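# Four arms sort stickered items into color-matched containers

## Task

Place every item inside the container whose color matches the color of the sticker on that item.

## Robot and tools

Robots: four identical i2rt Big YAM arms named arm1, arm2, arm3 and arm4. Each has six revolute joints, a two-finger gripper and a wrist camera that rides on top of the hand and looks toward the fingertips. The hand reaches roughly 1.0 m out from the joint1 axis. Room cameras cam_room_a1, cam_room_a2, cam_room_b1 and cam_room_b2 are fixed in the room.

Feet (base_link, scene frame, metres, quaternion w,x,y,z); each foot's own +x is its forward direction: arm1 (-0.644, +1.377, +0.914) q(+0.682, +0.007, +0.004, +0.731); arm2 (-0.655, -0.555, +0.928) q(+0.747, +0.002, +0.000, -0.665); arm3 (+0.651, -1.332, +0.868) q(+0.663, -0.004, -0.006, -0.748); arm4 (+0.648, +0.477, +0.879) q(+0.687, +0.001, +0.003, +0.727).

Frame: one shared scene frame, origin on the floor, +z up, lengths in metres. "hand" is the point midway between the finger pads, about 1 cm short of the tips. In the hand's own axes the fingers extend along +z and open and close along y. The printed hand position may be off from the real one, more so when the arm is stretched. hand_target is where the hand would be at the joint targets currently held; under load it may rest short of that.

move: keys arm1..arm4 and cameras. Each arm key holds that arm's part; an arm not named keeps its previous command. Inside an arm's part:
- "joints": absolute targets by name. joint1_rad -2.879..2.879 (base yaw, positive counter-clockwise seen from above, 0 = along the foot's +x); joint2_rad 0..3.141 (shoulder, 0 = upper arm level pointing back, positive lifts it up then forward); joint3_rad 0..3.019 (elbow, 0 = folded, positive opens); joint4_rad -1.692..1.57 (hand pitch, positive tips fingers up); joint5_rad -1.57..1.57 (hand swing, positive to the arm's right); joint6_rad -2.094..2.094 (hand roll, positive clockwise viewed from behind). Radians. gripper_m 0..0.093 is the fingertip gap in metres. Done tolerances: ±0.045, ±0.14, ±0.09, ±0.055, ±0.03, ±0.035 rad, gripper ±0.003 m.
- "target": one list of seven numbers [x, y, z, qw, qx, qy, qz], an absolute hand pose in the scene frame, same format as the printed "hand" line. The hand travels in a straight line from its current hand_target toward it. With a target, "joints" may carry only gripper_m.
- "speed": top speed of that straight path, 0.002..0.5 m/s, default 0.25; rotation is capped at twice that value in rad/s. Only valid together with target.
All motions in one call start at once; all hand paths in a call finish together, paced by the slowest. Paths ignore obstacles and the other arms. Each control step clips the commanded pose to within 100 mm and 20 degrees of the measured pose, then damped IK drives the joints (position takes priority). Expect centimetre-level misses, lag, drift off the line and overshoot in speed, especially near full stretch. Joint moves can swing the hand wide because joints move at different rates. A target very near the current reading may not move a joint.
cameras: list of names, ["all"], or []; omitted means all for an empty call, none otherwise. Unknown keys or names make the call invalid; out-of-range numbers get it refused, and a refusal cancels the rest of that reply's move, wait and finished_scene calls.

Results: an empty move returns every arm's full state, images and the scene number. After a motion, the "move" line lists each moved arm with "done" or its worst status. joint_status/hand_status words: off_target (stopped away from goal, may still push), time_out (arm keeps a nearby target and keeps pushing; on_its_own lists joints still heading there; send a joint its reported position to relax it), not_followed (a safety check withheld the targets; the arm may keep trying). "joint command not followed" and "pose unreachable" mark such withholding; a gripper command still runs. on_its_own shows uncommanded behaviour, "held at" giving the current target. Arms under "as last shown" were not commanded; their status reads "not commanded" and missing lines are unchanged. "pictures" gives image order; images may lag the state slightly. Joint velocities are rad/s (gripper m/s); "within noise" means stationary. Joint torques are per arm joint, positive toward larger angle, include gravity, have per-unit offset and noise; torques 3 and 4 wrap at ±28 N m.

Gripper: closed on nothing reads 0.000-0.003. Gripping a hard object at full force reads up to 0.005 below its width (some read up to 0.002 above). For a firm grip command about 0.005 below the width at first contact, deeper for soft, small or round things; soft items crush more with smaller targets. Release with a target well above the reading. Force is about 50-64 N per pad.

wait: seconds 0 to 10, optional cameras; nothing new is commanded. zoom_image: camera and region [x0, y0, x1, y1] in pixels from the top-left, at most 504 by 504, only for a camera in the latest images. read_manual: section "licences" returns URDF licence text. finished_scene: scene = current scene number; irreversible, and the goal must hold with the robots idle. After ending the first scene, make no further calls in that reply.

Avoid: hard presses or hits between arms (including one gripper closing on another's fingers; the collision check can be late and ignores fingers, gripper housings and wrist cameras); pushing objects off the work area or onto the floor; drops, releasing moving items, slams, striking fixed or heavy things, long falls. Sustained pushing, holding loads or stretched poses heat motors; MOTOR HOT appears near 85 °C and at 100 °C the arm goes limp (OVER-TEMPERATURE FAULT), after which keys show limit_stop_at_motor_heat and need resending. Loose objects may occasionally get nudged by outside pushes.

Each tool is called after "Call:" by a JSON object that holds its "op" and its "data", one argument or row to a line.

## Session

Call:
{"op": "move", "data": {
  "cameras": ["cam_room_a1","cam_room_a2","cam_room_b1","cam_room_b2"]
}}

Scene clock: 0.00 s.
Joint torques (N m): no reading
Motor temperatures (°C): arm1=[20 23 26 23 21 21 21] | arm2=[23 24 25 22 22 20 23] | arm3=[24 23 23 23 24 23 23] | arm4=[22 21 22 22 24 21 24]
Heat: arm1: hottest joint3_rad 26 °C; arm2: hottest joint3_rad 25 °C; arm3: hottest joint1_rad 24 °C; arm4: hottest joint5_rad 24 °C.
Joint velocities: within noise
arm1.joint_positions: joint1_rad=+0.263 joint2_rad=+0.541 joint3_rad=+1.448 joint4_rad=-1.274 joint5_rad=+0.156 joint6_rad=+0.460 gripper_m=+0.09396
arm1.joint_status: not commanded
arm1.hand: x=-0.6726 y=+1.5709 z=+1.5115 quat_wxyz=(-0.269, +0.505, -0.648, -0.503) (m; scene frame)
arm1.hand_target: x=-0.6710 y=+1.5670 z=+1.5236 quat_wxyz=(-0.273, +0.499, -0.642, -0.514) (m; scene frame)
arm1.hand_status: not commanded
arm2.joint_positions: joint1_rad=+0.198 joint2_rad=+0.259 joint3_rad=+1.632 joint4_rad=-1.245 joint5_rad=-0.167 joint6_rad=+0.724 gripper_m=+0.09396
arm2.joint_status: not commanded
arm2.hand: x=-0.6318 y=-0.5412 z=+1.6271 quat_wxyz=(-0.736, -0.518, -0.413, +0.142) (m; scene frame)
arm2.hand_target: x=-0.6338 y=-0.5350 z=+1.6303 quat_wxyz=(-0.741, -0.512, -0.410, +0.144) (m; scene frame)
arm2.hand_status: not commanded
arm3.joint_positions: joint1_rad=-0.202 joint2_rad=+0.522 joint3_rad=+1.369 joint4_rad=-1.376 joint5_rad=-0.141 joint6_rad=+0.009 gripper_m=+0.09396
arm3.joint_status: not commanded
arm3.hand: x=+0.6119 y=-1.5148 z=+1.4102 quat_wxyz=(-0.346, -0.682, -0.528, +0.369) (m; scene frame)
arm3.hand_target: x=+0.6127 y=-1.5121 z=+1.4202 quat_wxyz=(-0.352, -0.676, -0.525, +0.378) (m; scene frame)
arm3.hand_status: not commanded
arm4.joint_positions: joint1_rad=+0.128 joint2_rad=+0.492 joint3_rad=+1.422 joint4_rad=-1.388 joint5_rad=-0.180 joint6_rad=-0.624 gripper_m=+0.09396
arm4.joint_status: not commanded
arm4.hand: x=+0.5895 y=+0.6391 z=+1.4459 quat_wxyz=(-0.401, +0.802, -0.272, -0.348) (m; scene frame)
arm4.hand_target: x=+0.5903 y=+0.6352 z=+1.4556 quat_wxyz=(-0.410, +0.797, -0.269, -0.353) (m; scene frame)
arm4.hand_status: not commanded
pictures: cam_room_a1, cam_room_a2, cam_room_b1, cam_room_b2
Images, in order (width x height): cam_room_a1 672x504, cam_room_a2 672x504, cam_room_b1 672x504, cam_room_b2 672x504.

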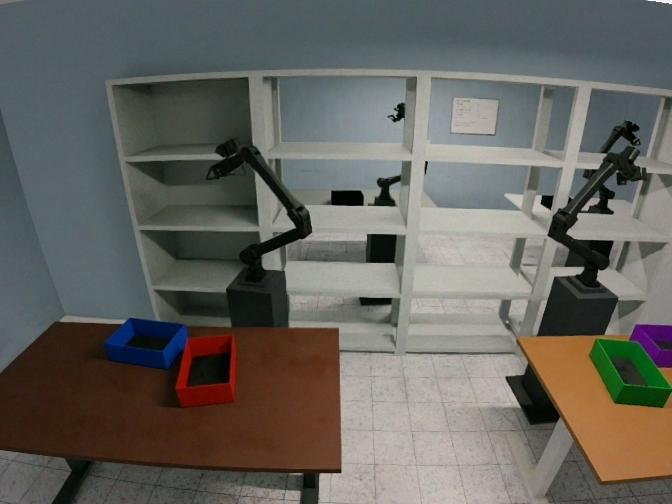

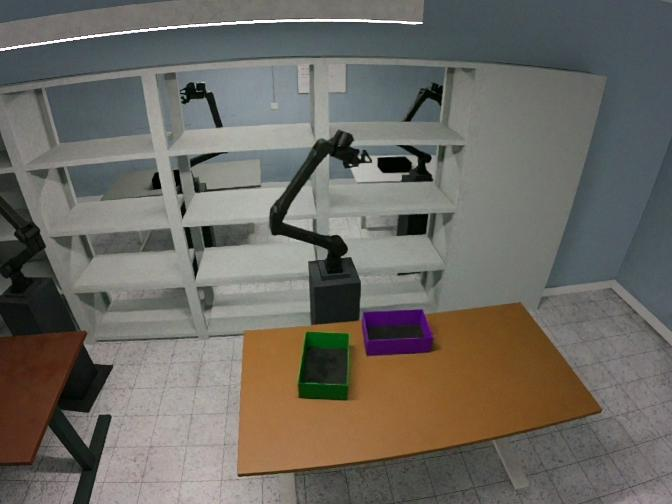

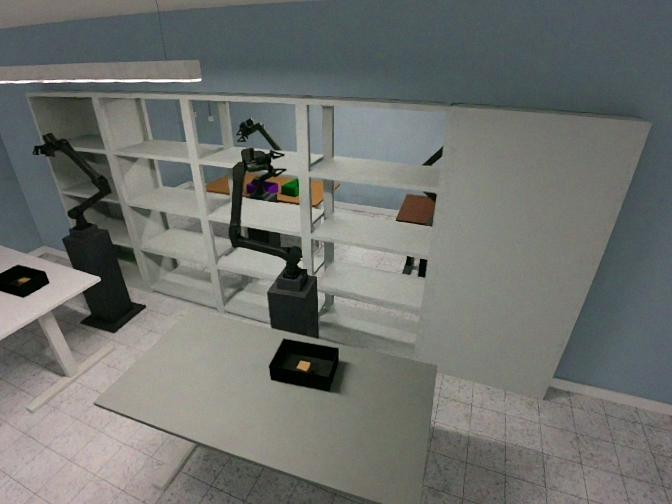

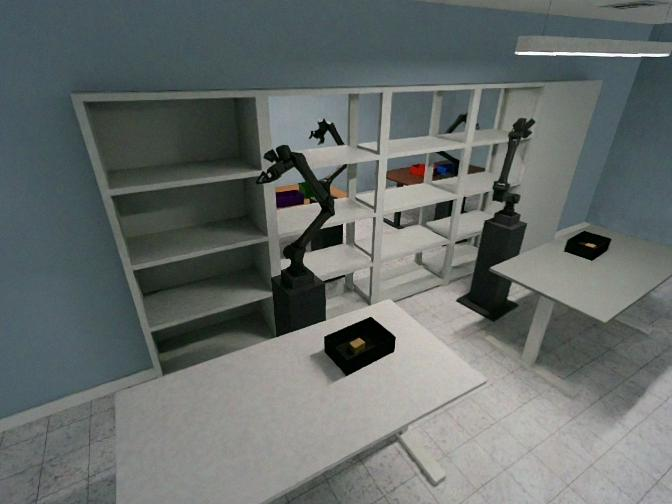

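Call:
{"op": "move", "data": {
  "arm1": {"joints":{"joint1_rad":1.5,"joint2_rad":1.0,"joint3_rad":1.6,"joint4_rad":-1.57,"joint5_rad":0,"joint6_rad":0}},
  "arm2": {"joints":{"joint1_rad":-1.69,"joint2_rad":1.0,"joint3_rad":1.6,"joint4_rad":-1.57,"joint5_rad":0,"joint6_rad":0}},
  "arm3": {"joints":{"joint1_rad":1.69,"joint2_rad":1.0,"joint3_rad":1.6,"joint4_rad":-1.57,"joint5_rad":0,"joint6_rad":0}},
  "arm4": {"joints":{"joint1_rad":-1.6,"joint2_rad":1.0,"joint3_rad":1.6,"joint4_rad":-1.57,"joint5_rad":0,"joint6_rad":0}},
  "cameras": ["arm1_cam_wrist","arm2_cam_wrist","arm3_cam_wrist","arm4_cam_wrist"]
}}

Scene clock: 10.27 s.
Joint torques (N m): arm1=[-1.2 -1.79 12.36 0.94 0.05 -0.05] | arm2=[0.5 -6.3 11.33 1.31 -0.03 -0.08] | arm3=[1.9 -4.95 10.07 0.8 0.11 -0.11] | arm4=[0.97 -5.19 9.76 0.55 0.05 0.14]
Motor temperatures (°C): arm1=[20 23 27 23 21 21 21] | arm2=[23 24 26 22 22 20 23] | arm3=[24 23 24 23 24 23 23] | arm4=[22 21 23 22 24 21 24]
Heat: arm1: hottest joint3_rad 27 °C; arm2: hottest joint3_rad 26 °C; arm3: hottest joint1_rad 24 °C; arm4: hottest joint5_rad 24 °C.
move: arm1 done; arm2 done; arm3 done; arm4 done
Joint velocities: within noise
arm1.joint_positions: joint1_rad=+1.494 joint2_rad=+0.998 joint3_rad=+1.574 joint4_rad=-1.561 joint5_rad=-0.001 joint6_rad=+0.007 gripper_m=+0.09398
arm1.joint_status: all done
arm1.hand: x=-0.9670 y=+1.3790 z=+1.4062 quat_wxyz=(-0.001, +0.955, -0.007, -0.296) (m; scene frame)
arm1.hand_target: x=-0.9657 y=+1.3772 z=+1.4162 quat_wxyz=(-0.002, +0.953, -0.001, -0.304) (m; scene frame)
arm1.hand_status: not commanded
arm2.joint_positions: joint1_rad=-1.687 joint2_rad=+1.005 joint3_rad=+1.586 joint4_rad=-1.556 joint5_rad=+0.000 joint6_rad=+0.015 gripper_m=+0.09400
arm2.joint_status: all done
arm2.hand: x=-0.9906 y=-0.5566 z=+1.4182 quat_wxyz=(-0.001, -0.956, +0.006, +0.292) (m; scene frame)
arm2.hand_target: x=-0.9858 y=-0.5557 z=+1.4245 quat_wxyz=(+0.002, -0.955, +0.001, +0.295) (m; scene frame)
arm2.hand_status: not commanded
arm3.joint_positions: joint1_rad=+1.681 joint2_rad=+1.002 joint3_rad=+1.581 joint4_rad=-1.562 joint5_rad=-0.002 joint6_rad=+0.006 gripper_m=+0.09398
arm3.joint_status: all done
arm3.hand: x=+0.9827 y=-1.3287 z=+1.3565 quat_wxyz=(-0.290, -0.006, -0.957, +0.006) (m; scene frame)
arm3.hand_target: x=+0.9803 y=-1.3258 z=+1.3646 quat_wxyz=(-0.296, +0.001, -0.955, +0.007) (m; scene frame)
arm3.hand_status: not commanded
arm4.joint_positions: joint1_rad=-1.599 joint2_rad=+1.002 joint3_rad=+1.574 joint4_rad=-1.558 joint5_rad=+0.000 joint6_rad=-0.012 gripper_m=+0.09398
arm4.joint_status: all done
arm4.hand: x=+0.9831 y=+0.4880 z=+1.3639 quat_wxyz=(-0.286, +0.020, -0.958, -0.001) (m; scene frame)
arm4.hand_target: x=+0.9800 y=+0.4875 z=+1.3746 quat_wxyz=(-0.294, +0.013, -0.956, -0.002) (m; scene frame)
arm4.hand_status: not commanded
pictures: arm1_cam_wrist, arm2_cam_wrist, arm3_cam_wrist, arm4_cam_wrist
Images, in order (width x height): arm1_cam_wrist 672x504, arm2_cam_wrist 672x504, arm3_cam_wrist 672x504, arm4_cam_wrist 672x504.

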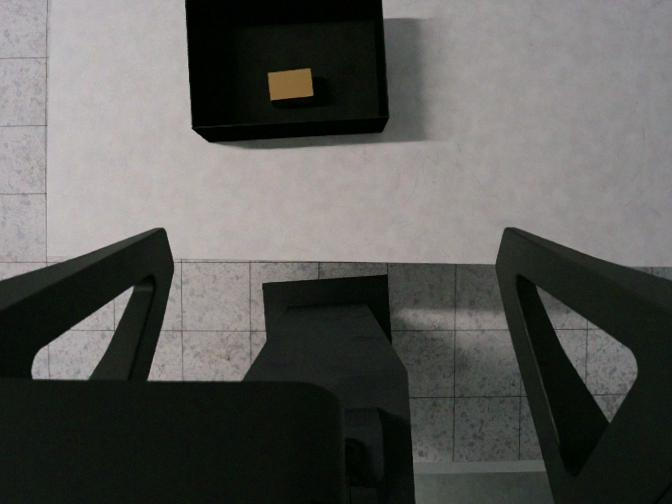

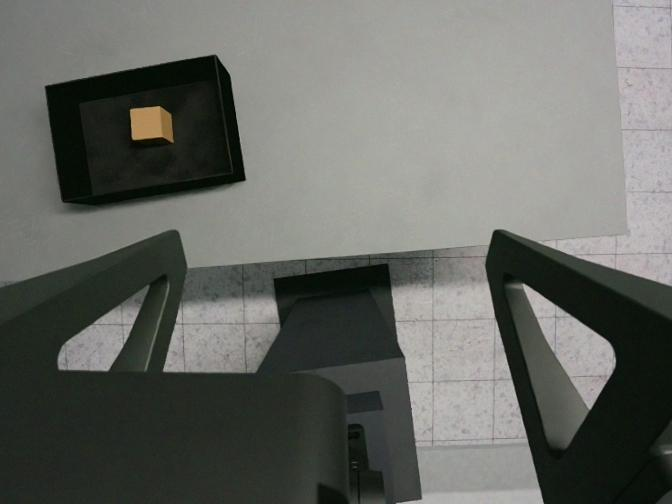

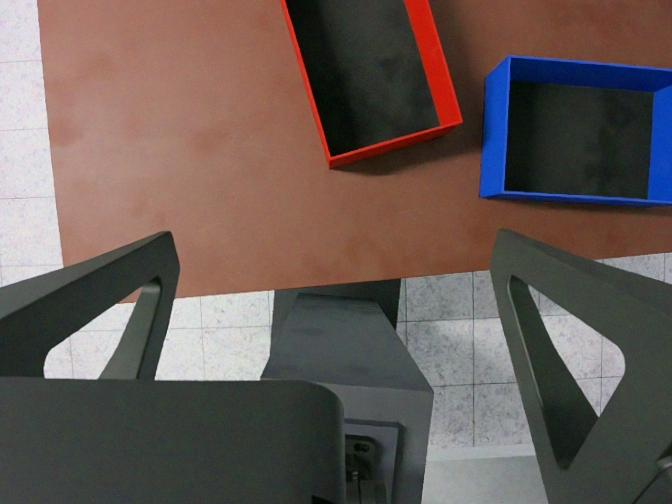

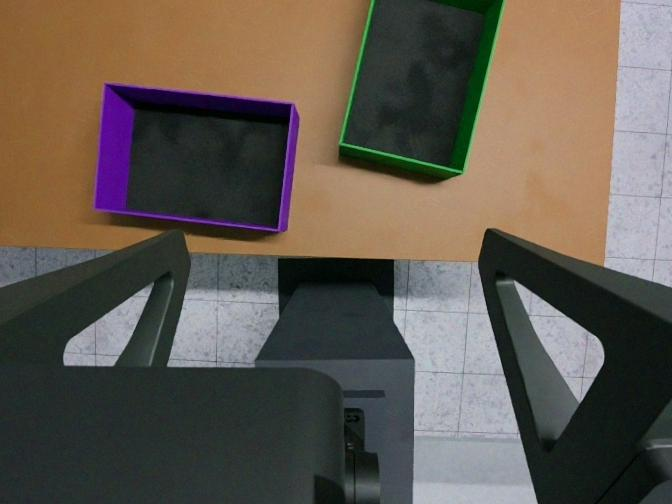

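Call:
{"op": "zoom_image", "data": {
  "camera": "arm1_cam_wrist",
  "region": [240, 40, 350, 130]
}}

Call:
{"op": "zoom_image", "data": {
  "camera": "arm2_cam_wrist",
  "region": [100, 80, 200, 160]
}}

Call:
{"op": "wait", "data": {
  "seconds": 0,
  "cameras": ["cam_room_b1","cam_room_b2"]
}}

Call:
{"op": "zoom_image", "data": {
  "camera": "cam_room_b1",
  "region": [265, 330, 345, 395]
}}

Call:
{"op": "zoom_image", "data": {
  "camera": "cam_room_b2",
  "region": [320, 310, 400, 375]
}}

Call:
{"op": "zoom_image", "data": {
  "camera": "cam_room_b2",
  "region": [560, 225, 620, 265]
}}

Call:
{"op": "zoom_image", "data": {
  "camera": "cam_room_b1",
  "region": [0, 260, 60, 300]
}}

Scaled by 4.582.

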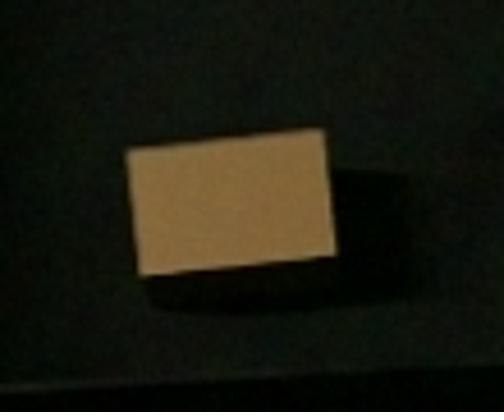

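Scaled by 5.040.

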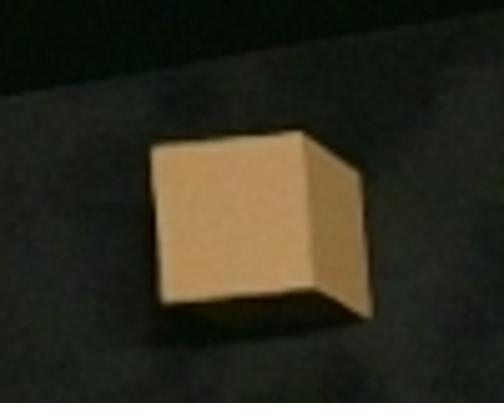

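Scene clock: 19.10 s.
Joint torques (N m): arm1=[-0.91 -2.02 12.29 1.09 0.07 0] | arm2=[0.5 -6.3 11.33 1.33 -0.03 -0.07] | arm3=[1.85 -5.19 10.14 0.8 0.11 -0.11] | arm4=[0.67 -5.13 9.87 0.36 0.06 0.16]
Motor temperatures (°C): arm1=[20 23 28 23 21 21 21] | arm2=[23 24 26 22 22 20 23] | arm3=[24 23 25 23 24 23 23] | arm4=[22 21 24 22 24 21 24]
Heat: arm1: hottest joint3_rad 28 °C; arm2: hottest joint3_rad 26 °C; arm3: hottest joint3_rad 25 °C; arm4: hottest joint3_rad 24 °C.
Joint velocities: within noise
arm1.joint_positions: joint1_rad=+1.494 joint2_rad=+0.998 joint3_rad=+1.574 joint4_rad=-1.561 joint5_rad=-0.001 joint6_rad=+0.007 gripper_m=+0.09398
arm1.joint_status: all done
arm1.hand: x=-0.9670 y=+1.3790 z=+1.4062 quat_wxyz=(-0.001, +0.955, -0.007, -0.296) (m; scene frame)
arm1.hand_target: x=-0.9657 y=+1.3772 z=+1.4162 quat_wxyz=(-0.002, +0.953, -0.001, -0.304) (m; scene frame)
arm1.hand_status: not commanded
arm2.joint_positions: joint1_rad=-1.687 joint2_rad=+1.005 joint3_rad=+1.586 joint4_rad=-1.556 joint5_rad=+0.000 joint6_rad=+0.014 gripper_m=+0.09400
arm2.joint_status: all done
arm2.hand: x=-0.9906 y=-0.5566 z=+1.4182 quat_wxyz=(-0.001, -0.956, +0.006, +0.292) (m; scene frame)
arm2.hand_target: x=-0.9858 y=-0.5557 z=+1.4245 quat_wxyz=(+0.002, -0.955, +0.001, +0.295) (m; scene frame)
arm2.hand_status: not commanded
arm3.joint_positions: joint1_rad=+1.681 joint2_rad=+1.002 joint3_rad=+1.581 joint4_rad=-1.562 joint5_rad=-0.002 joint6_rad=+0.006 gripper_m=+0.09398
arm3.joint_status: all done
arm3.hand: x=+0.9827 y=-1.3287 z=+1.3565 quat_wxyz=(-0.290, -0.006, -0.957, +0.006) (m; scene frame)
arm3.hand_target: x=+0.9803 y=-1.3258 z=+1.3646 quat_wxyz=(-0.296, +0.001, -0.955, +0.007) (m; scene frame)
arm3.hand_status: not commanded
arm4.joint_positions: joint1_rad=-1.599 joint2_rad=+1.002 joint3_rad=+1.574 joint4_rad=-1.558 joint5_rad=+0.000 joint6_rad=-0.012 gripper_m=+0.09398
arm4.joint_status: all done
arm4.hand: x=+0.9831 y=+0.4880 z=+1.3639 quat_wxyz=(-0.286, +0.020, -0.958, -0.001) (m; scene frame)
arm4.hand_target: x=+0.9800 y=+0.4875 z=+1.3746 quat_wxyz=(-0.294, +0.013, -0.956, -0.002) (m; scene frame)
arm4.hand_status: not commanded
pictures: cam_room_b1, cam_room_b2
Images, in order (width x height): cam_room_b1 672x504, cam_room_b2 672x504.

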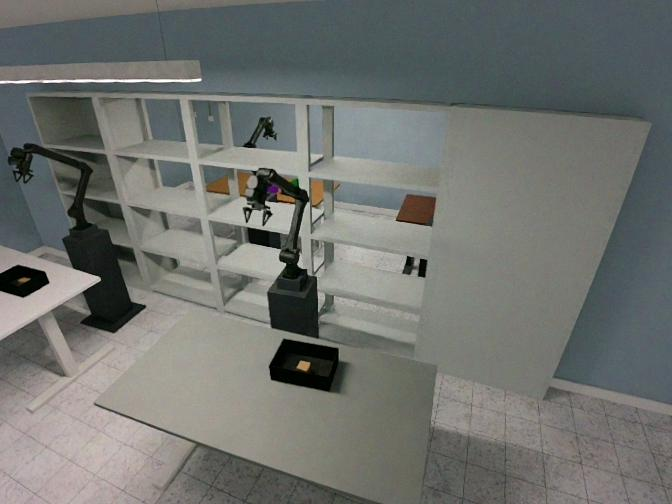

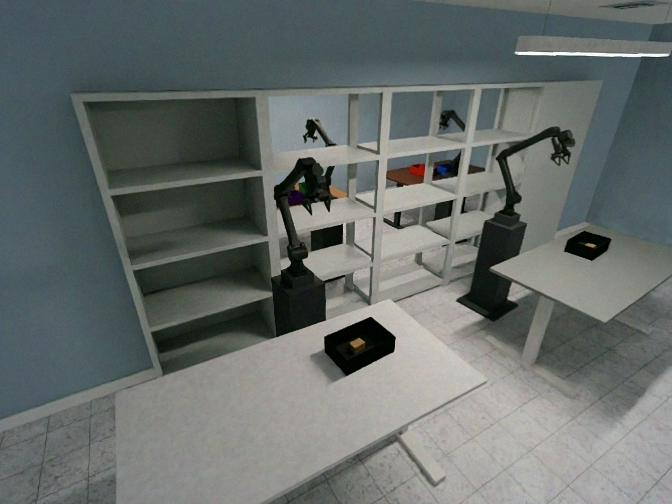

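Scaled by 6.300.

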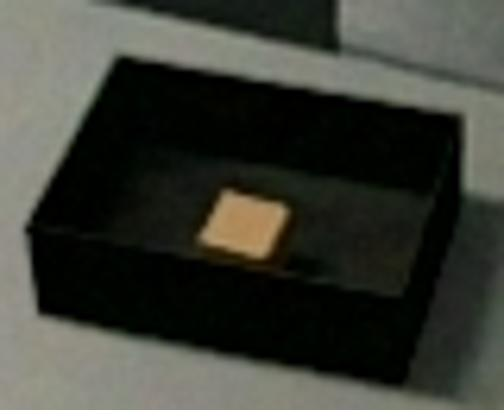

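Scaled by 6.300.

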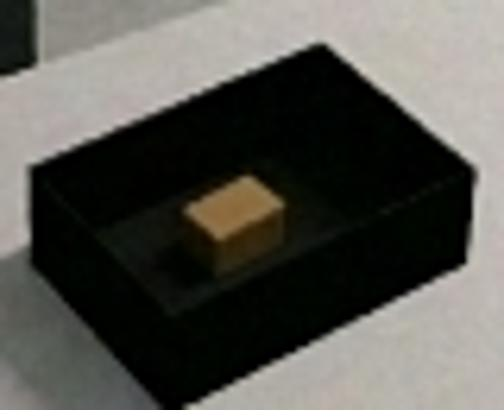

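Scaled by 8.400.

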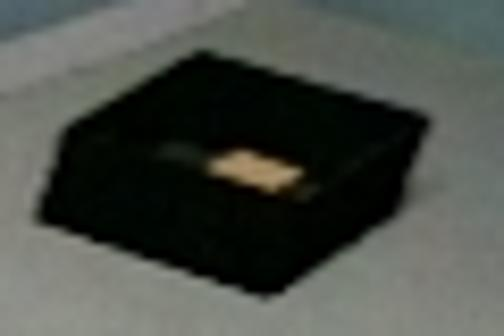

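Scaled by 8.400.

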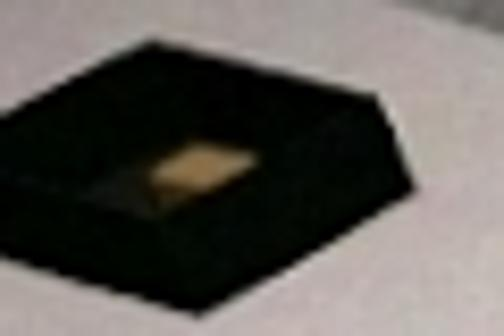

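Call:
{"op": "move", "data": {
  "arm1": {"target":[-1.232,1.302,0.95,0,0.6691,0.7431,0],"speed":0.35},
  "arm2": {"target":[-1.179,-0.895,0.95,0,0.9994,0.0349,0],"speed":0.35},
  "cameras": ["arm1_cam_wrist","arm2_cam_wrist"]
}}

Scene clock: 49.43 s.
Joint torques (N m): arm1=[-0.73 -16.5 14.12 0.06 -0.06 -0.06] | arm2=[1.03 -20.89 13.85 0.14 -0.11 0.22] | arm3=[1.9 -4.95 10.14 0.81 0.11 -0.11] | arm4=[0.62 -5.13 9.83 0.55 0.11 0.18]
Motor temperatures (°C): arm1=[20 23 32 23 21 21 21] | arm2=[23 24 29 22 22 20 23] | arm3=[24 23 26 23 24 23 23] | arm4=[22 22 27 22 24 21 24]
Heat: arm1: hottest joint3_rad 32 °C; arm2: hottest joint3_rad 29 °C; arm3: hottest joint3_rad 26 °C; arm4: hottest joint3_rad 27 °C.
move: arm1 off_target; arm2 off_target
Joint velocities: within noise
arm1.joint_positions: joint1_rad=+1.622 joint2_rad=+2.035 joint3_rad=+1.535 joint4_rad=-1.136 joint5_rad=-0.005 joint6_rad=-1.541 gripper_m=+0.09398
arm1.joint_status: not commanded
arm1.hand: x=-1.2105 y=+1.3087 z=+0.9309 quat_wxyz=(+0.017, +0.675, +0.738, +0.019) (m; scene frame)
arm1.hand_target: x=-1.2308 y=+1.3022 z=+0.9504 quat_wxyz=(+0.000, +0.669, +0.743, +0.000) (m; scene frame)
arm1.hand_status: off_target (0.030 m and 3.0 deg from the pose sent, 0.533 m and 101.3 deg at the start)
arm2.joint_positions: joint1_rad=-1.117 joint2_rad=+2.083 joint3_rad=+1.642 joint4_rad=-1.148 joint5_rad=+0.001 joint6_rad=+0.491 gripper_m=+0.09400
arm2.joint_status: not commanded
arm2.hand: x=-1.1665 y=-0.8833 z=+0.9423 quat_wxyz=(+0.007, -0.999, -0.040, -0.009) (m; scene frame)
arm2.hand_target: x=-1.1784 y=-0.8948 z=+0.9503 quat_wxyz=(-0.001, -0.999, -0.035, +0.000) (m; scene frame)
arm2.hand_status: off_target (0.019 m and 1.4 deg from the pose sent, 0.608 m and 34.3 deg at the start)
arm3, arm4: as last shown
pictures: arm1_cam_wrist, arm2_cam_wrist
Images, in order (width x height): arm1_cam_wrist 672x504, arm2_cam_wrist 672x504.

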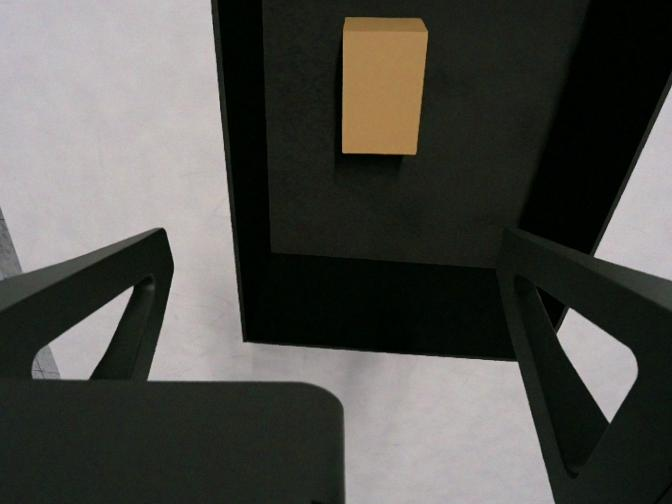

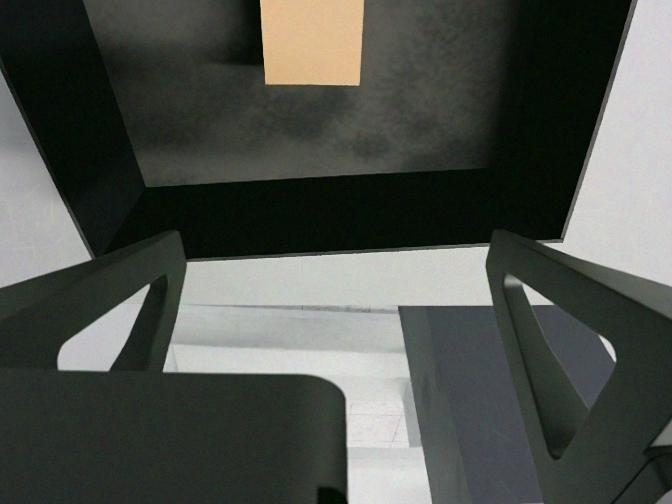

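Call:
{"op": "move", "data": {
  "arm1": {"target":[-1.250,1.313,0.85,0,0.6691,0.7431,0],"speed":0.25},
  "arm2": {"target":[-1.196,-0.907,0.845,0,0.9994,0.0349,0],"speed":0.25},
  "cameras": ["arm1_cam_wrist","arm2_cam_wrist"]
}}

Scene clock: 61.90 s.
Joint torques (N m): arm1=[-2.9 -18.55 12.01 0.58 -0.04 -0.08] | arm2=[1.26 -23.3 12.49 0.96 -0.13 0.22] | arm3=[1.96 -5.07 10.11 0.8 0.11 -0.11] | arm4=[1.03 -5.42 9.88 0.54 0.07 0.17]
Motor temperatures (°C): arm1=[20 24 33 23 21 21 21] | arm2=[23 26 30 22 22 20 23] | arm3=[24 23 27 23 24 23 23] | arm4=[22 22 28 22 24 21 24]
Heat: arm1: hottest joint3_rad 33 °C; arm2: hottest joint3_rad 30 °C; arm3: hottest joint3_rad 27 °C; arm4: hottest joint3_rad 28 °C.
move: arm1 off_target; arm2 off_target
Joint velocities: within noise
arm1.joint_positions: joint1_rad=+1.619 joint2_rad=+2.214 joint3_rad=+1.538 joint4_rad=-0.979 joint5_rad=-0.005 joint6_rad=-1.562 gripper_m=+0.09398
arm1.joint_status: not commanded
arm1.hand: x=-1.2215 y=+1.3095 z=+0.8293 quat_wxyz=(+0.023, +0.668, +0.744, +0.026) (m; scene frame)
arm1.hand_target: x=-1.2486 y=+1.3133 z=+0.8509 quat_wxyz=(+0.000, +0.669, +0.743, +0.000) (m; scene frame)
arm1.hand_status: off_target (0.035 m and 3.9 deg from the pose sent, 0.090 m and 3.0 deg at the start)
arm2.joint_positions: joint1_rad=-1.117 joint2_rad=+2.277 joint3_rad=+1.673 joint4_rad=-1.013 joint5_rad=+0.001 joint6_rad=+0.492 gripper_m=+0.09400
arm2.joint_status: not commanded
arm2.hand: x=-1.1787 y=-0.8909 z=+0.8358 quat_wxyz=(+0.014, -0.999, -0.039, -0.021) (m; scene frame)
arm2.hand_target: x=-1.1951 y=-0.9066 z=+0.8457 quat_wxyz=(+0.000, -0.999, -0.035, +0.000) (m; scene frame)
arm2.hand_status: off_target (0.025 m and 2.9 deg from the pose sent, 0.104 m and 1.4 deg at the start)
arm3, arm4: as last shown
pictures: arm1_cam_wrist, arm2_cam_wrist
Images, in order (width x height): arm1_cam_wrist 672x504, arm2_cam_wrist 672x504.

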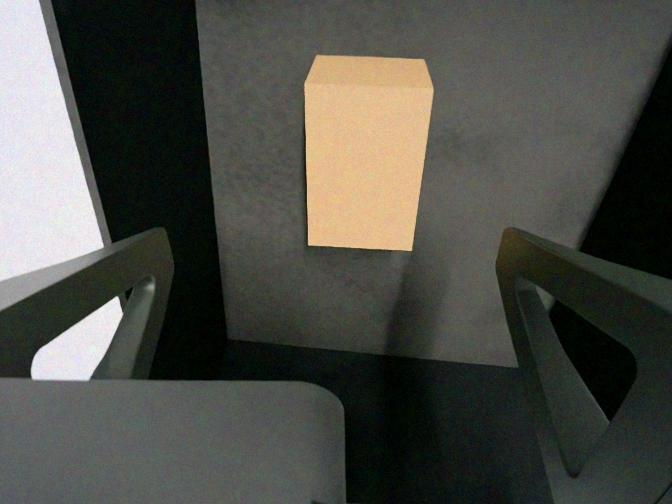

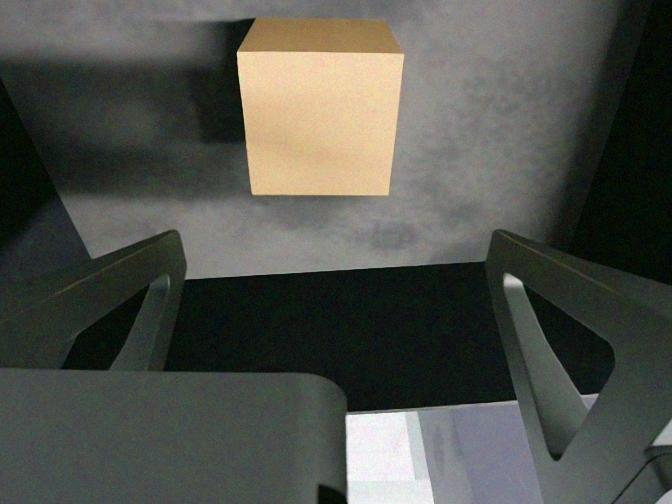

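Call:
{"op": "move", "data": {
  "arm1": {"target":[-1.256,1.321,0.785,0,0.6691,0.7431,0],"speed":0.15},
  "arm2": {"target":[-1.205,-0.911,0.775,0,0.9994,0.0349,0],"speed":0.15},
  "cameras": ["arm1_cam_wrist","arm2_cam_wrist"]
}}

Scene clock: 80.07 s.
Joint torques (N m): arm1=[-2.32 -18.08 11.44 0.61 0.01 -0.06] | arm2=[1.2 -22.89 12.04 1.05 -0.11 0.2] | arm3=[1.96 -5.13 10.17 0.81 0.12 -0.11] | arm4=[0.67 -5.3 9.83 0.49 0.07 0.15]
Motor temperatures (°C): arm1=[20 26 32 23 21 21 21] | arm2=[23 25 33 22 22 20 23] | arm3=[24 23 27 23 24 23 23] | arm4=[22 22 29 22 24 21 24]
Heat: arm1: hottest joint3_rad 32 °C; arm2: hottest joint3_rad 33 °C; arm3: hottest joint3_rad 27 °C; arm4: hottest joint3_rad 29 °C.
move: arm1 off_target; arm2 off_target
Joint velocities: within noise
arm1.joint_positions: joint1_rad=+1.604 joint2_rad=+2.317 joint3_rad=+1.551 joint4_rad=-0.875 joint5_rad=-0.005 joint6_rad=-1.575 gripper_m=+0.09398
arm1.joint_status: not commanded
arm1.hand: x=-1.2295 y=+1.3178 z=+0.7733 quat_wxyz=(+0.019, +0.668, +0.743, +0.020) (m; scene frame)
arm1.hand_target: x=-1.2550 y=+1.3212 z=+0.7860 quat_wxyz=(+0.000, +0.669, +0.743, +0.000) (m; scene frame)
arm1.hand_status: off_target (0.029 m and 3.2 deg from the pose sent, 0.057 m and 3.9 deg at the start)
arm2.joint_positions: joint1_rad=-1.117 joint2_rad=+2.397 joint3_rad=+1.719 joint4_rad=-0.923 joint5_rad=+0.001 joint6_rad=+0.492 gripper_m=+0.09400
arm2.joint_status: not commanded
arm2.hand: x=-1.1903 y=-0.8982 z=+0.7758 quat_wxyz=(+0.010, -0.999, -0.039, -0.014) (m; scene frame)
arm2.hand_target: x=-1.2042 y=-0.9106 z=+0.7755 quat_wxyz=(+0.000, -0.999, -0.035, +0.000) (m; scene frame)
arm2.hand_status: off_target (0.019 m and 2.0 deg from the pose sent, 0.069 m and 2.9 deg at the start)
arm3, arm4: as last shown
pictures: arm1_cam_wrist, arm2_cam_wrist
Images, in order (width x height): arm1_cam_wrist 672x504, arm2_cam_wrist 672x504.

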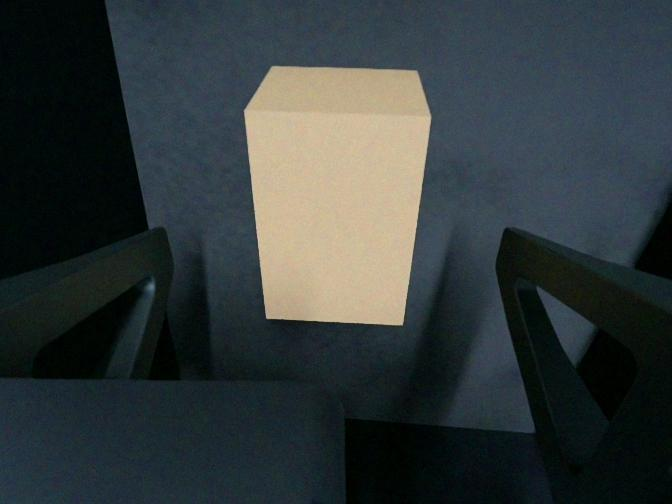

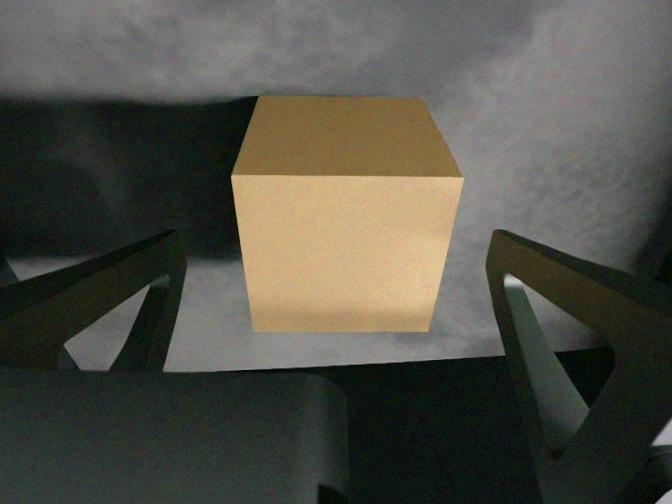

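Call:
{"op": "move", "data": {
  "arm1": {"target":[-1.255,1.321,0.757,0,0.6691,0.7431,0],"speed":0.1},
  "arm2": {"target":[-1.203,-0.909,0.747,0,0.9994,0.0349,0],"speed":0.1},
  "cameras": ["arm1_cam_wrist","arm2_cam_wrist"]
}}

Scene clock: 83.67 s.
Joint torques (N m): arm1=[-2.67 -17.32 11.06 0.81 -0.04 -0.06] | arm2=[1.03 -21.77 11.6 1.17 -0.1 0.19] | arm3=[1.85 -5.19 10.13 0.77 0.12 -0.11] | arm4=[0.85 -5.3 9.76 0.42 0.08 0.18]
Motor temperatures (°C): arm1=[20 26 32 23 21 21 21] | arm2=[23 26 33 22 22 20 23] | arm3=[24 23 28 23 24 23 23] | arm4=[22 22 29 22 24 21 24]
Heat: arm1: hottest joint3_rad 32 °C; arm2: hottest joint3_rad 33 °C; arm3: hottest joint3_rad 28 °C; arm4: hottest joint3_rad 29 °C.
move: arm1 off_target; arm2 off_target
Joint velocities: within noise
arm1.joint_positions: joint1_rad=+1.604 joint2_rad=+2.354 joint3_rad=+1.554 joint4_rad=-0.829 joint5_rad=-0.005 joint6_rad=-1.575 gripper_m=+0.09398
arm1.joint_status: not commanded
arm1.hand: x=-1.2319 y=+1.3176 z=+0.7522 quat_wxyz=(+0.015, +0.669, +0.743, +0.016) (m; scene frame)
arm1.hand_target: x=-1.2542 y=+1.3212 z=+0.7577 quat_wxyz=(+0.000, +0.669, +0.743, +0.000) (m; scene frame)
arm1.hand_status: off_target (0.024 m and 2.5 deg from the pose sent, 0.030 m and 3.2 deg at the start)
arm2.joint_positions: joint1_rad=-1.117 joint2_rad=+2.429 joint3_rad=+1.719 joint4_rad=-0.879 joint5_rad=+0.001 joint6_rad=+0.492 gripper_m=+0.09400
arm2.joint_status: not commanded
arm2.hand: x=-1.1917 y=-0.8990 z=+0.7560 quat_wxyz=(+0.007, -0.999, -0.039, -0.009) (m; scene frame)
arm2.hand_target: x=-1.2022 y=-0.9086 z=+0.7473 quat_wxyz=(+0.000, -0.999, -0.035, +0.000) (m; scene frame)
arm2.hand_status: off_target (0.018 m and 1.4 deg from the pose sent, 0.033 m and 2.0 deg at the start)
arm3, arm4: as last shown
pictures: arm1_cam_wrist, arm2_cam_wrist
Images, in order (width x height): arm1_cam_wrist 672x504, arm2_cam_wrist 672x504.

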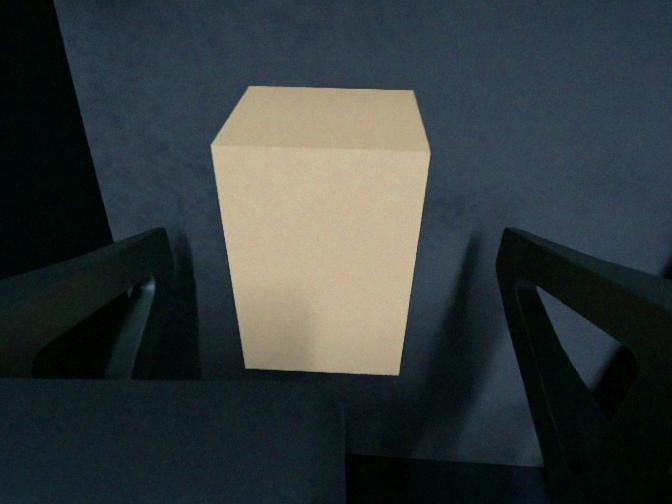

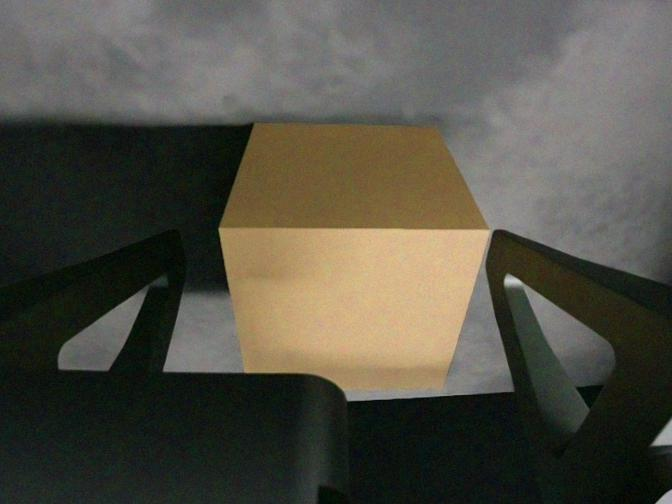

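Call:
{"op": "move", "data": {
  "arm1": {"target":[-1.253,1.321,0.742,0,0.6691,0.7431,0],"speed":0.06},
  "arm2": {"target":[-1.203,-0.904,0.735,0,0.9994,0.0349,0],"speed":0.06}
}}

Call:
{"op": "move", "data": {
  "arm1": {"joints":{"gripper_m":0.040}},
  "arm2": {"joints":{"gripper_m":0.046}},
  "cameras": ["arm1_cam_wrist","arm2_cam_wrist"]
}}

Scene clock: 88.80 s.
Joint torques (N m): arm1=[-2.32 -16.44 10.7 0.66 -0.02 -0.04] | arm2=[0.56 -21.3 11 1.2 -0.1 0.12] | arm3=[1.9 -5.19 10.11 0.79 0.12 -0.11] | arm4=[0.38 -5.19 9.89 0.35 0.1 0.14]
Motor temperatures (°C): arm1=[20 26 32 23 21 21 21] | arm2=[23 26 33 22 22 20 23] | arm3=[24 23 28 23 24 23 23] | arm4=[22 22 30 22 24 21 24]
Heat: arm1: hottest joint3_rad 32 °C; arm2: hottest joint3_rad 33 °C; arm3: hottest joint3_rad 28 °C; arm4: hottest joint3_rad 30 °C.
move: arm1 off_target; arm2 off_target
Joint velocities: within noise
arm1.joint_positions: joint1_rad=+1.604 joint2_rad=+2.375 joint3_rad=+1.554 joint4_rad=-0.802 joint5_rad=-0.005 joint6_rad=-1.575 gripper_m=+0.09398
arm1.joint_status: not commanded
arm1.hand: x=-1.2325 y=+1.3176 z=+0.7404 quat_wxyz=(+0.013, +0.669, +0.743, +0.013) (m; scene frame)
arm1.hand_target: x=-1.2524 y=+1.3211 z=+0.7427 quat_wxyz=(+0.000, +0.669, +0.743, +0.000) (m; scene frame)
arm1.hand_status: off_target (0.021 m and 2.1 deg from the pose sent, 0.024 m and 2.5 deg at the start)
arm2.joint_positions: joint1_rad=-1.117 joint2_rad=+2.440 joint3_rad=+1.719 joint4_rad=-0.857 joint5_rad=+0.001 joint6_rad=+0.492 gripper_m=+0.09400
arm2.joint_status: not commanded
arm2.hand: x=-1.1933 y=-0.9000 z=+0.7486 quat_wxyz=(+0.004, -0.999, -0.039, -0.004) (m; scene frame)
arm2.hand_target: x=-1.2022 y=-0.9036 z=+0.7353 quat_wxyz=(+0.000, -0.999, -0.035, +0.000) (m; scene frame)
arm2.hand_status: off_target (0.017 m and 0.8 deg from the pose sent, 0.024 m and 1.3 deg at the start)
arm3, arm4: as last shown
pictures: none

Scene clock: 89.40 s.
Joint torques (N m): arm1=[-2.32 -16.85 10.7 0.57 -0.06 -0.07] | arm2=[0.56 -21.54 11.04 1.18 -0.04 0.13] | arm3=[1.85 -5.01 10.15 0.83 0.11 -0.11] | arm4=[0.56 -4.66 9.78 0.43 0.11 0.14]
Motor temperatures (°C): arm1=[20 26 32 23 21 21 21] | arm2=[23 26 33 22 22 20 23] | arm3=[24 23 28 23 24 23 23] | arm4=[22 22 30 22 24 21 24]
Heat: arm1: hottest joint3_rad 32 °C; arm2: hottest joint3_rad 33 °C; arm3: hottest joint3_rad 28 °C; arm4: hottest joint3_rad 30 °C.
move: arm1 off_target; arm2 off_target
Joint velocities: within noise
arm1.joint_positions: joint1_rad=+1.604 joint2_rad=+2.375 joint3_rad=+1.554 joint4_rad=-0.801 joint5_rad=-0.005 joint6_rad=-1.575 gripper_m=+0.04413
arm1.joint_status: gripper_m off_target (ended at +0.04416, target +0.04000)
arm1.hand: x=-1.2330 y=+1.3176 z=+0.7405 quat_wxyz=(+0.012, +0.669, +0.743, +0.013) (m; scene frame)
arm1.hand_target: x=-1.2523 y=+1.3212 z=+0.7427 quat_wxyz=(+0.000, +0.669, +0.743, +0.000) (m; scene frame)
arm1.hand_status: not commanded
arm2.joint_positions: joint1_rad=-1.117 joint2_rad=+2.440 joint3_rad=+1.719 joint4_rad=-0.857 joint5_rad=+0.000 joint6_rad=+0.492 gripper_m=+0.05300
arm2.joint_status: gripper_m off_target (ended at +0.05303, target +0.04600)
arm2.hand: x=-1.1933 y=-0.9003 z=+0.7486 quat_wxyz=(+0.003, -0.999, -0.039, -0.004) (m; scene frame)
arm2.hand_target: x=-1.2022 y=-0.9036 z=+0.7353 quat_wxyz=(+0.000, -0.999, -0.035, +0.000) (m; scene frame)
arm2.hand_status: not commanded
arm3, arm4: as last shown
pictures: arm1_cam_wrist, arm2_cam_wrist
Images, in order (width x height): arm1_cam_wrist 672x504, arm2_cam_wrist 672x504.

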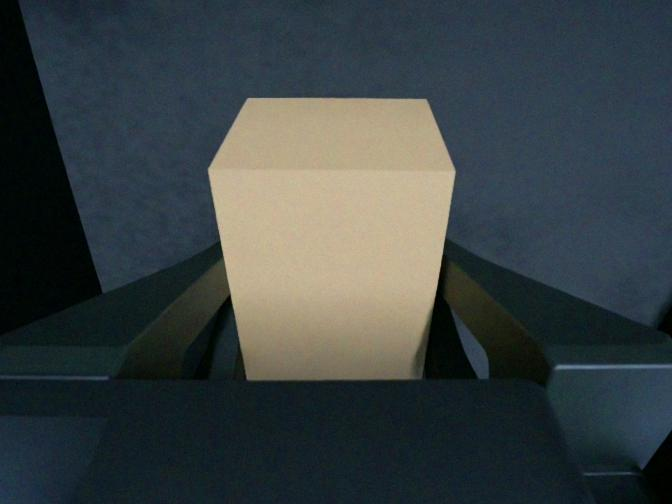

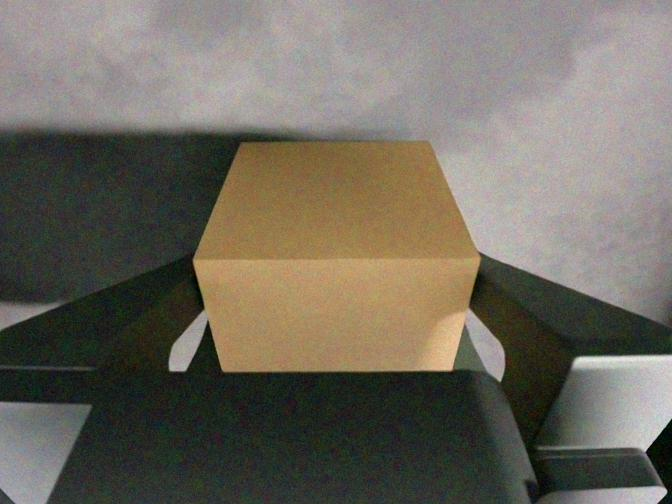

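Call:
{"op": "move", "data": {
  "arm1": {"target":[-1.24,1.318,0.96,0,0.6691,0.7431,0],"speed":0.25},
  "arm2": {"target":[-1.19,-0.90,0.96,0,0.9994,0.0349,0],"speed":0.25}
}}

Call:
{"op": "move", "data": {
  "arm1": {"joints":{"joint1_rad":1.5,"joint2_rad":1.1,"joint3_rad":1.6,"joint4_rad":-0.5,"joint6_rad":0}},
  "arm2": {"joints":{"joint1_rad":-1.69,"joint2_rad":1.1,"joint3_rad":1.6,"joint4_rad":-0.5,"joint6_rad":0}},
  "cameras": ["cam_room_b1","cam_room_b2"]
}}

Call:
{"op": "zoom_image", "data": {
  "camera": "cam_room_b1",
  "region": [200, 120, 320, 240]
}}

Call:
{"op": "zoom_image", "data": {
  "camera": "cam_room_b2",
  "region": [270, 130, 390, 250]
}}

Scene clock: 96.87 s.
Joint torques (N m): arm1=[-2.2 -17.73 13.68 -0.08 -0.07 0.02] | arm2=[0.91 -23.65 13.15 0.08 -0.05 0.16] | arm3=[1.79 -5.01 10.13 0.8 0.11 -0.11] | arm4=[0.73 -5.07 9.83 0.53 0.05 0.19]
Motor temperatures (°C): arm1=[20 26 32 23 21 21 21] | arm2=[23 26 32 22 22 20 23] | arm3=[24 23 28 23 24 23 23] | arm4=[22 22 30 22 24 21 24]
Heat: arm1: hottest joint3_rad 32 °C; arm2: hottest joint3_rad 32 °C; arm3: hottest joint3_rad 28 °C; arm4: hottest joint3_rad 30 °C.
move: arm1 off_target; arm2 off_target
Joint velocities: within noise
arm1.joint_positions: joint1_rad=+1.604 joint2_rad=+2.054 joint3_rad=+1.573 joint4_rad=-1.163 joint5_rad=-0.005 joint6_rad=-1.575 gripper_m=+0.04413
arm1.joint_status: not commanded
arm1.hand: x=-1.2189 y=+1.3183 z=+0.9333 quat_wxyz=(+0.020, +0.668, +0.743, +0.021) (m; scene frame)
arm1.hand_target: x=-1.2387 y=+1.3182 z=+0.9604 quat_wxyz=(+0.000, +0.669, +0.743, +0.000) (m; scene frame)
arm1.hand_status: off_target (0.034 m and 3.3 deg from the pose sent, 0.220 m and 2.0 deg at the start)
arm2.joint_positions: joint1_rad=-1.117 joint2_rad=+2.126 joint3_rad=+1.715 joint4_rad=-1.192 joint5_rad=+0.000 joint6_rad=+0.492 gripper_m=+0.05300
arm2.joint_status: not commanded
arm2.hand: x=-1.1780 y=-0.8909 z=+0.9422 quat_wxyz=(+0.010, -0.999, -0.039, -0.015) (m; scene frame)
arm2.hand_target: x=-1.1894 y=-0.8997 z=+0.9603 quat_wxyz=(+0.000, -0.999, -0.035, +0.000) (m; scene frame)
arm2.hand_status: off_target (0.023 m and 2.1 deg from the pose sent, 0.211 m and 0.8 deg at the start)
arm3, arm4: as last shown
pictures: none

Scene clock: 98.67 s.
Joint torques (N m): arm1=[-1.61 -4.78 12.25 2.07 -0.02 0.14] | arm2=[0.09 -8.82 10.96 2.73 0 -0.08] | arm3=[1.96 -5.07 10.13 0.76 0.11 -0.1] | arm4=[0.56 -5.13 9.84 0.53 0.08 0.17]
Motor temperatures (°C): arm1=[20 26 32 23 21 21 21] | arm2=[23 26 32 22 22 20 23] | arm3=[24 23 28 23 24 23 23] | arm4=[22 22 30 22 24 21 24]
Heat: arm1: hottest joint3_rad 32 °C; arm2: hottest joint3_rad 32 °C; arm3: hottest joint3_rad 28 °C; arm4: hottest joint3_rad 30 °C.
move: arm1 done; arm2 done
Joint velocities: within noise
arm1.joint_positions: joint1_rad=+1.491 joint2_rad=+1.110 joint3_rad=+1.587 joint4_rad=-0.507 joint5_rad=-0.003 joint6_rad=-0.008 gripper_m=+0.04414
arm1.joint_status: all done
arm1.hand: x=-1.1348 y=+1.3808 z=+1.5897 quat_wxyz=(-0.006, +0.712, +0.001, -0.702) (m; scene frame)
arm1.hand_target: x=-1.1270 y=+1.3762 z=+1.6035 quat_wxyz=(+0.000, +0.702, +0.002, -0.713) (m; scene frame)
arm1.hand_status: not commanded
arm2.joint_positions: joint1_rad=-1.683 joint2_rad=+1.105 joint3_rad=+1.602 joint4_rad=-0.505 joint5_rad=-0.002 joint6_rad=+0.014 gripper_m=+0.05300
arm2.joint_status: all done
arm2.hand: x=-1.1526 y=-0.5599 z=+1.6068 quat_wxyz=(-0.007, -0.710, +0.001, +0.704) (m; scene frame)
arm2.hand_target: x=-1.1503 y=-0.5563 z=+1.6091 quat_wxyz=(+0.001, -0.708, -0.001, +0.706) (m; scene frame)
arm2.hand_status: not commanded
arm3.joint_positions: joint1_rad=+1.681 joint2_rad=+1.002 joint3_rad=+1.581 joint4_rad=-1.562 joint5_rad=-0.002 joint6_rad=+0.006 gripper_m=+0.09398
arm3.joint_status: not commanded
arm3.hand: x=+0.9827 y=-1.3287 z=+1.3565 quat_wxyz=(-0.290, -0.006, -0.957, +0.006) (m; scene frame)
arm3.hand_target: x=+0.9803 y=-1.3258 z=+1.3646 quat_wxyz=(-0.296, +0.001, -0.955, +0.007) (m; scene frame)
arm3.hand_status: not commanded
arm4.joint_positions: joint1_rad=-1.599 joint2_rad=+1.002 joint3_rad=+1.574 joint4_rad=-1.558 joint5_rad=+0.000 joint6_rad=-0.012 gripper_m=+0.09398
arm4.joint_status: not commanded
arm4.hand: x=+0.9831 y=+0.4880 z=+1.3639 quat_wxyz=(-0.286, +0.020, -0.958, -0.001) (m; scene frame)
arm4.hand_target: x=+0.9800 y=+0.4875 z=+1.3746 quat_wxyz=(-0.294, +0.013, -0.956, -0.002) (m; scene frame)
arm4.hand_status: not commanded
pictures: cam_room_b1, cam_room_b2
Images, in order (width x height): cam_room_b1 672x504, cam_room_b2 672x504.

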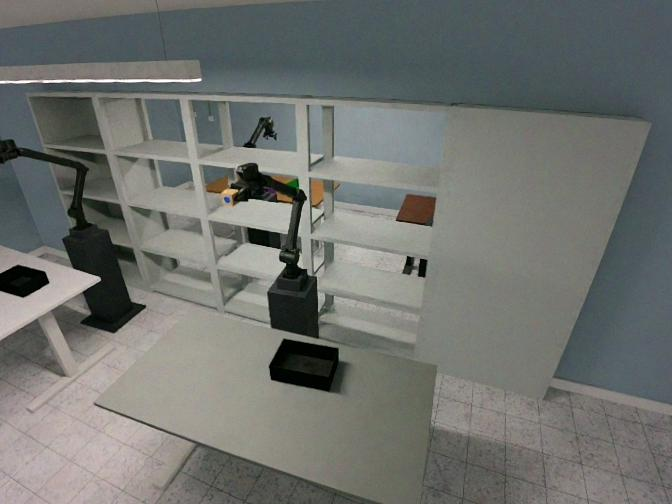

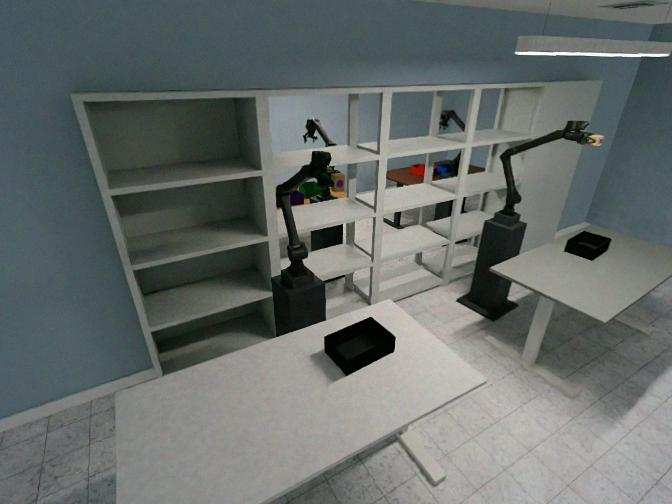

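Scaled by 4.200.

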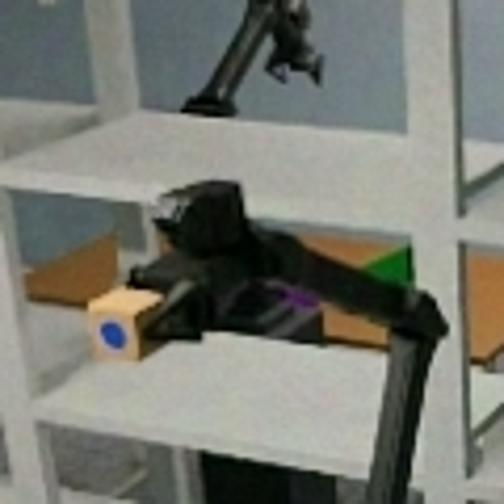

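Scaled by 4.200.

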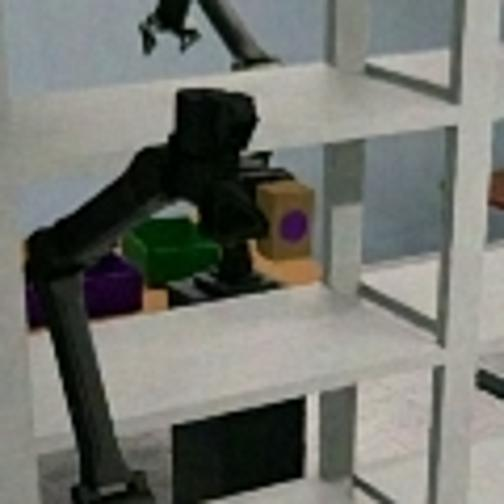

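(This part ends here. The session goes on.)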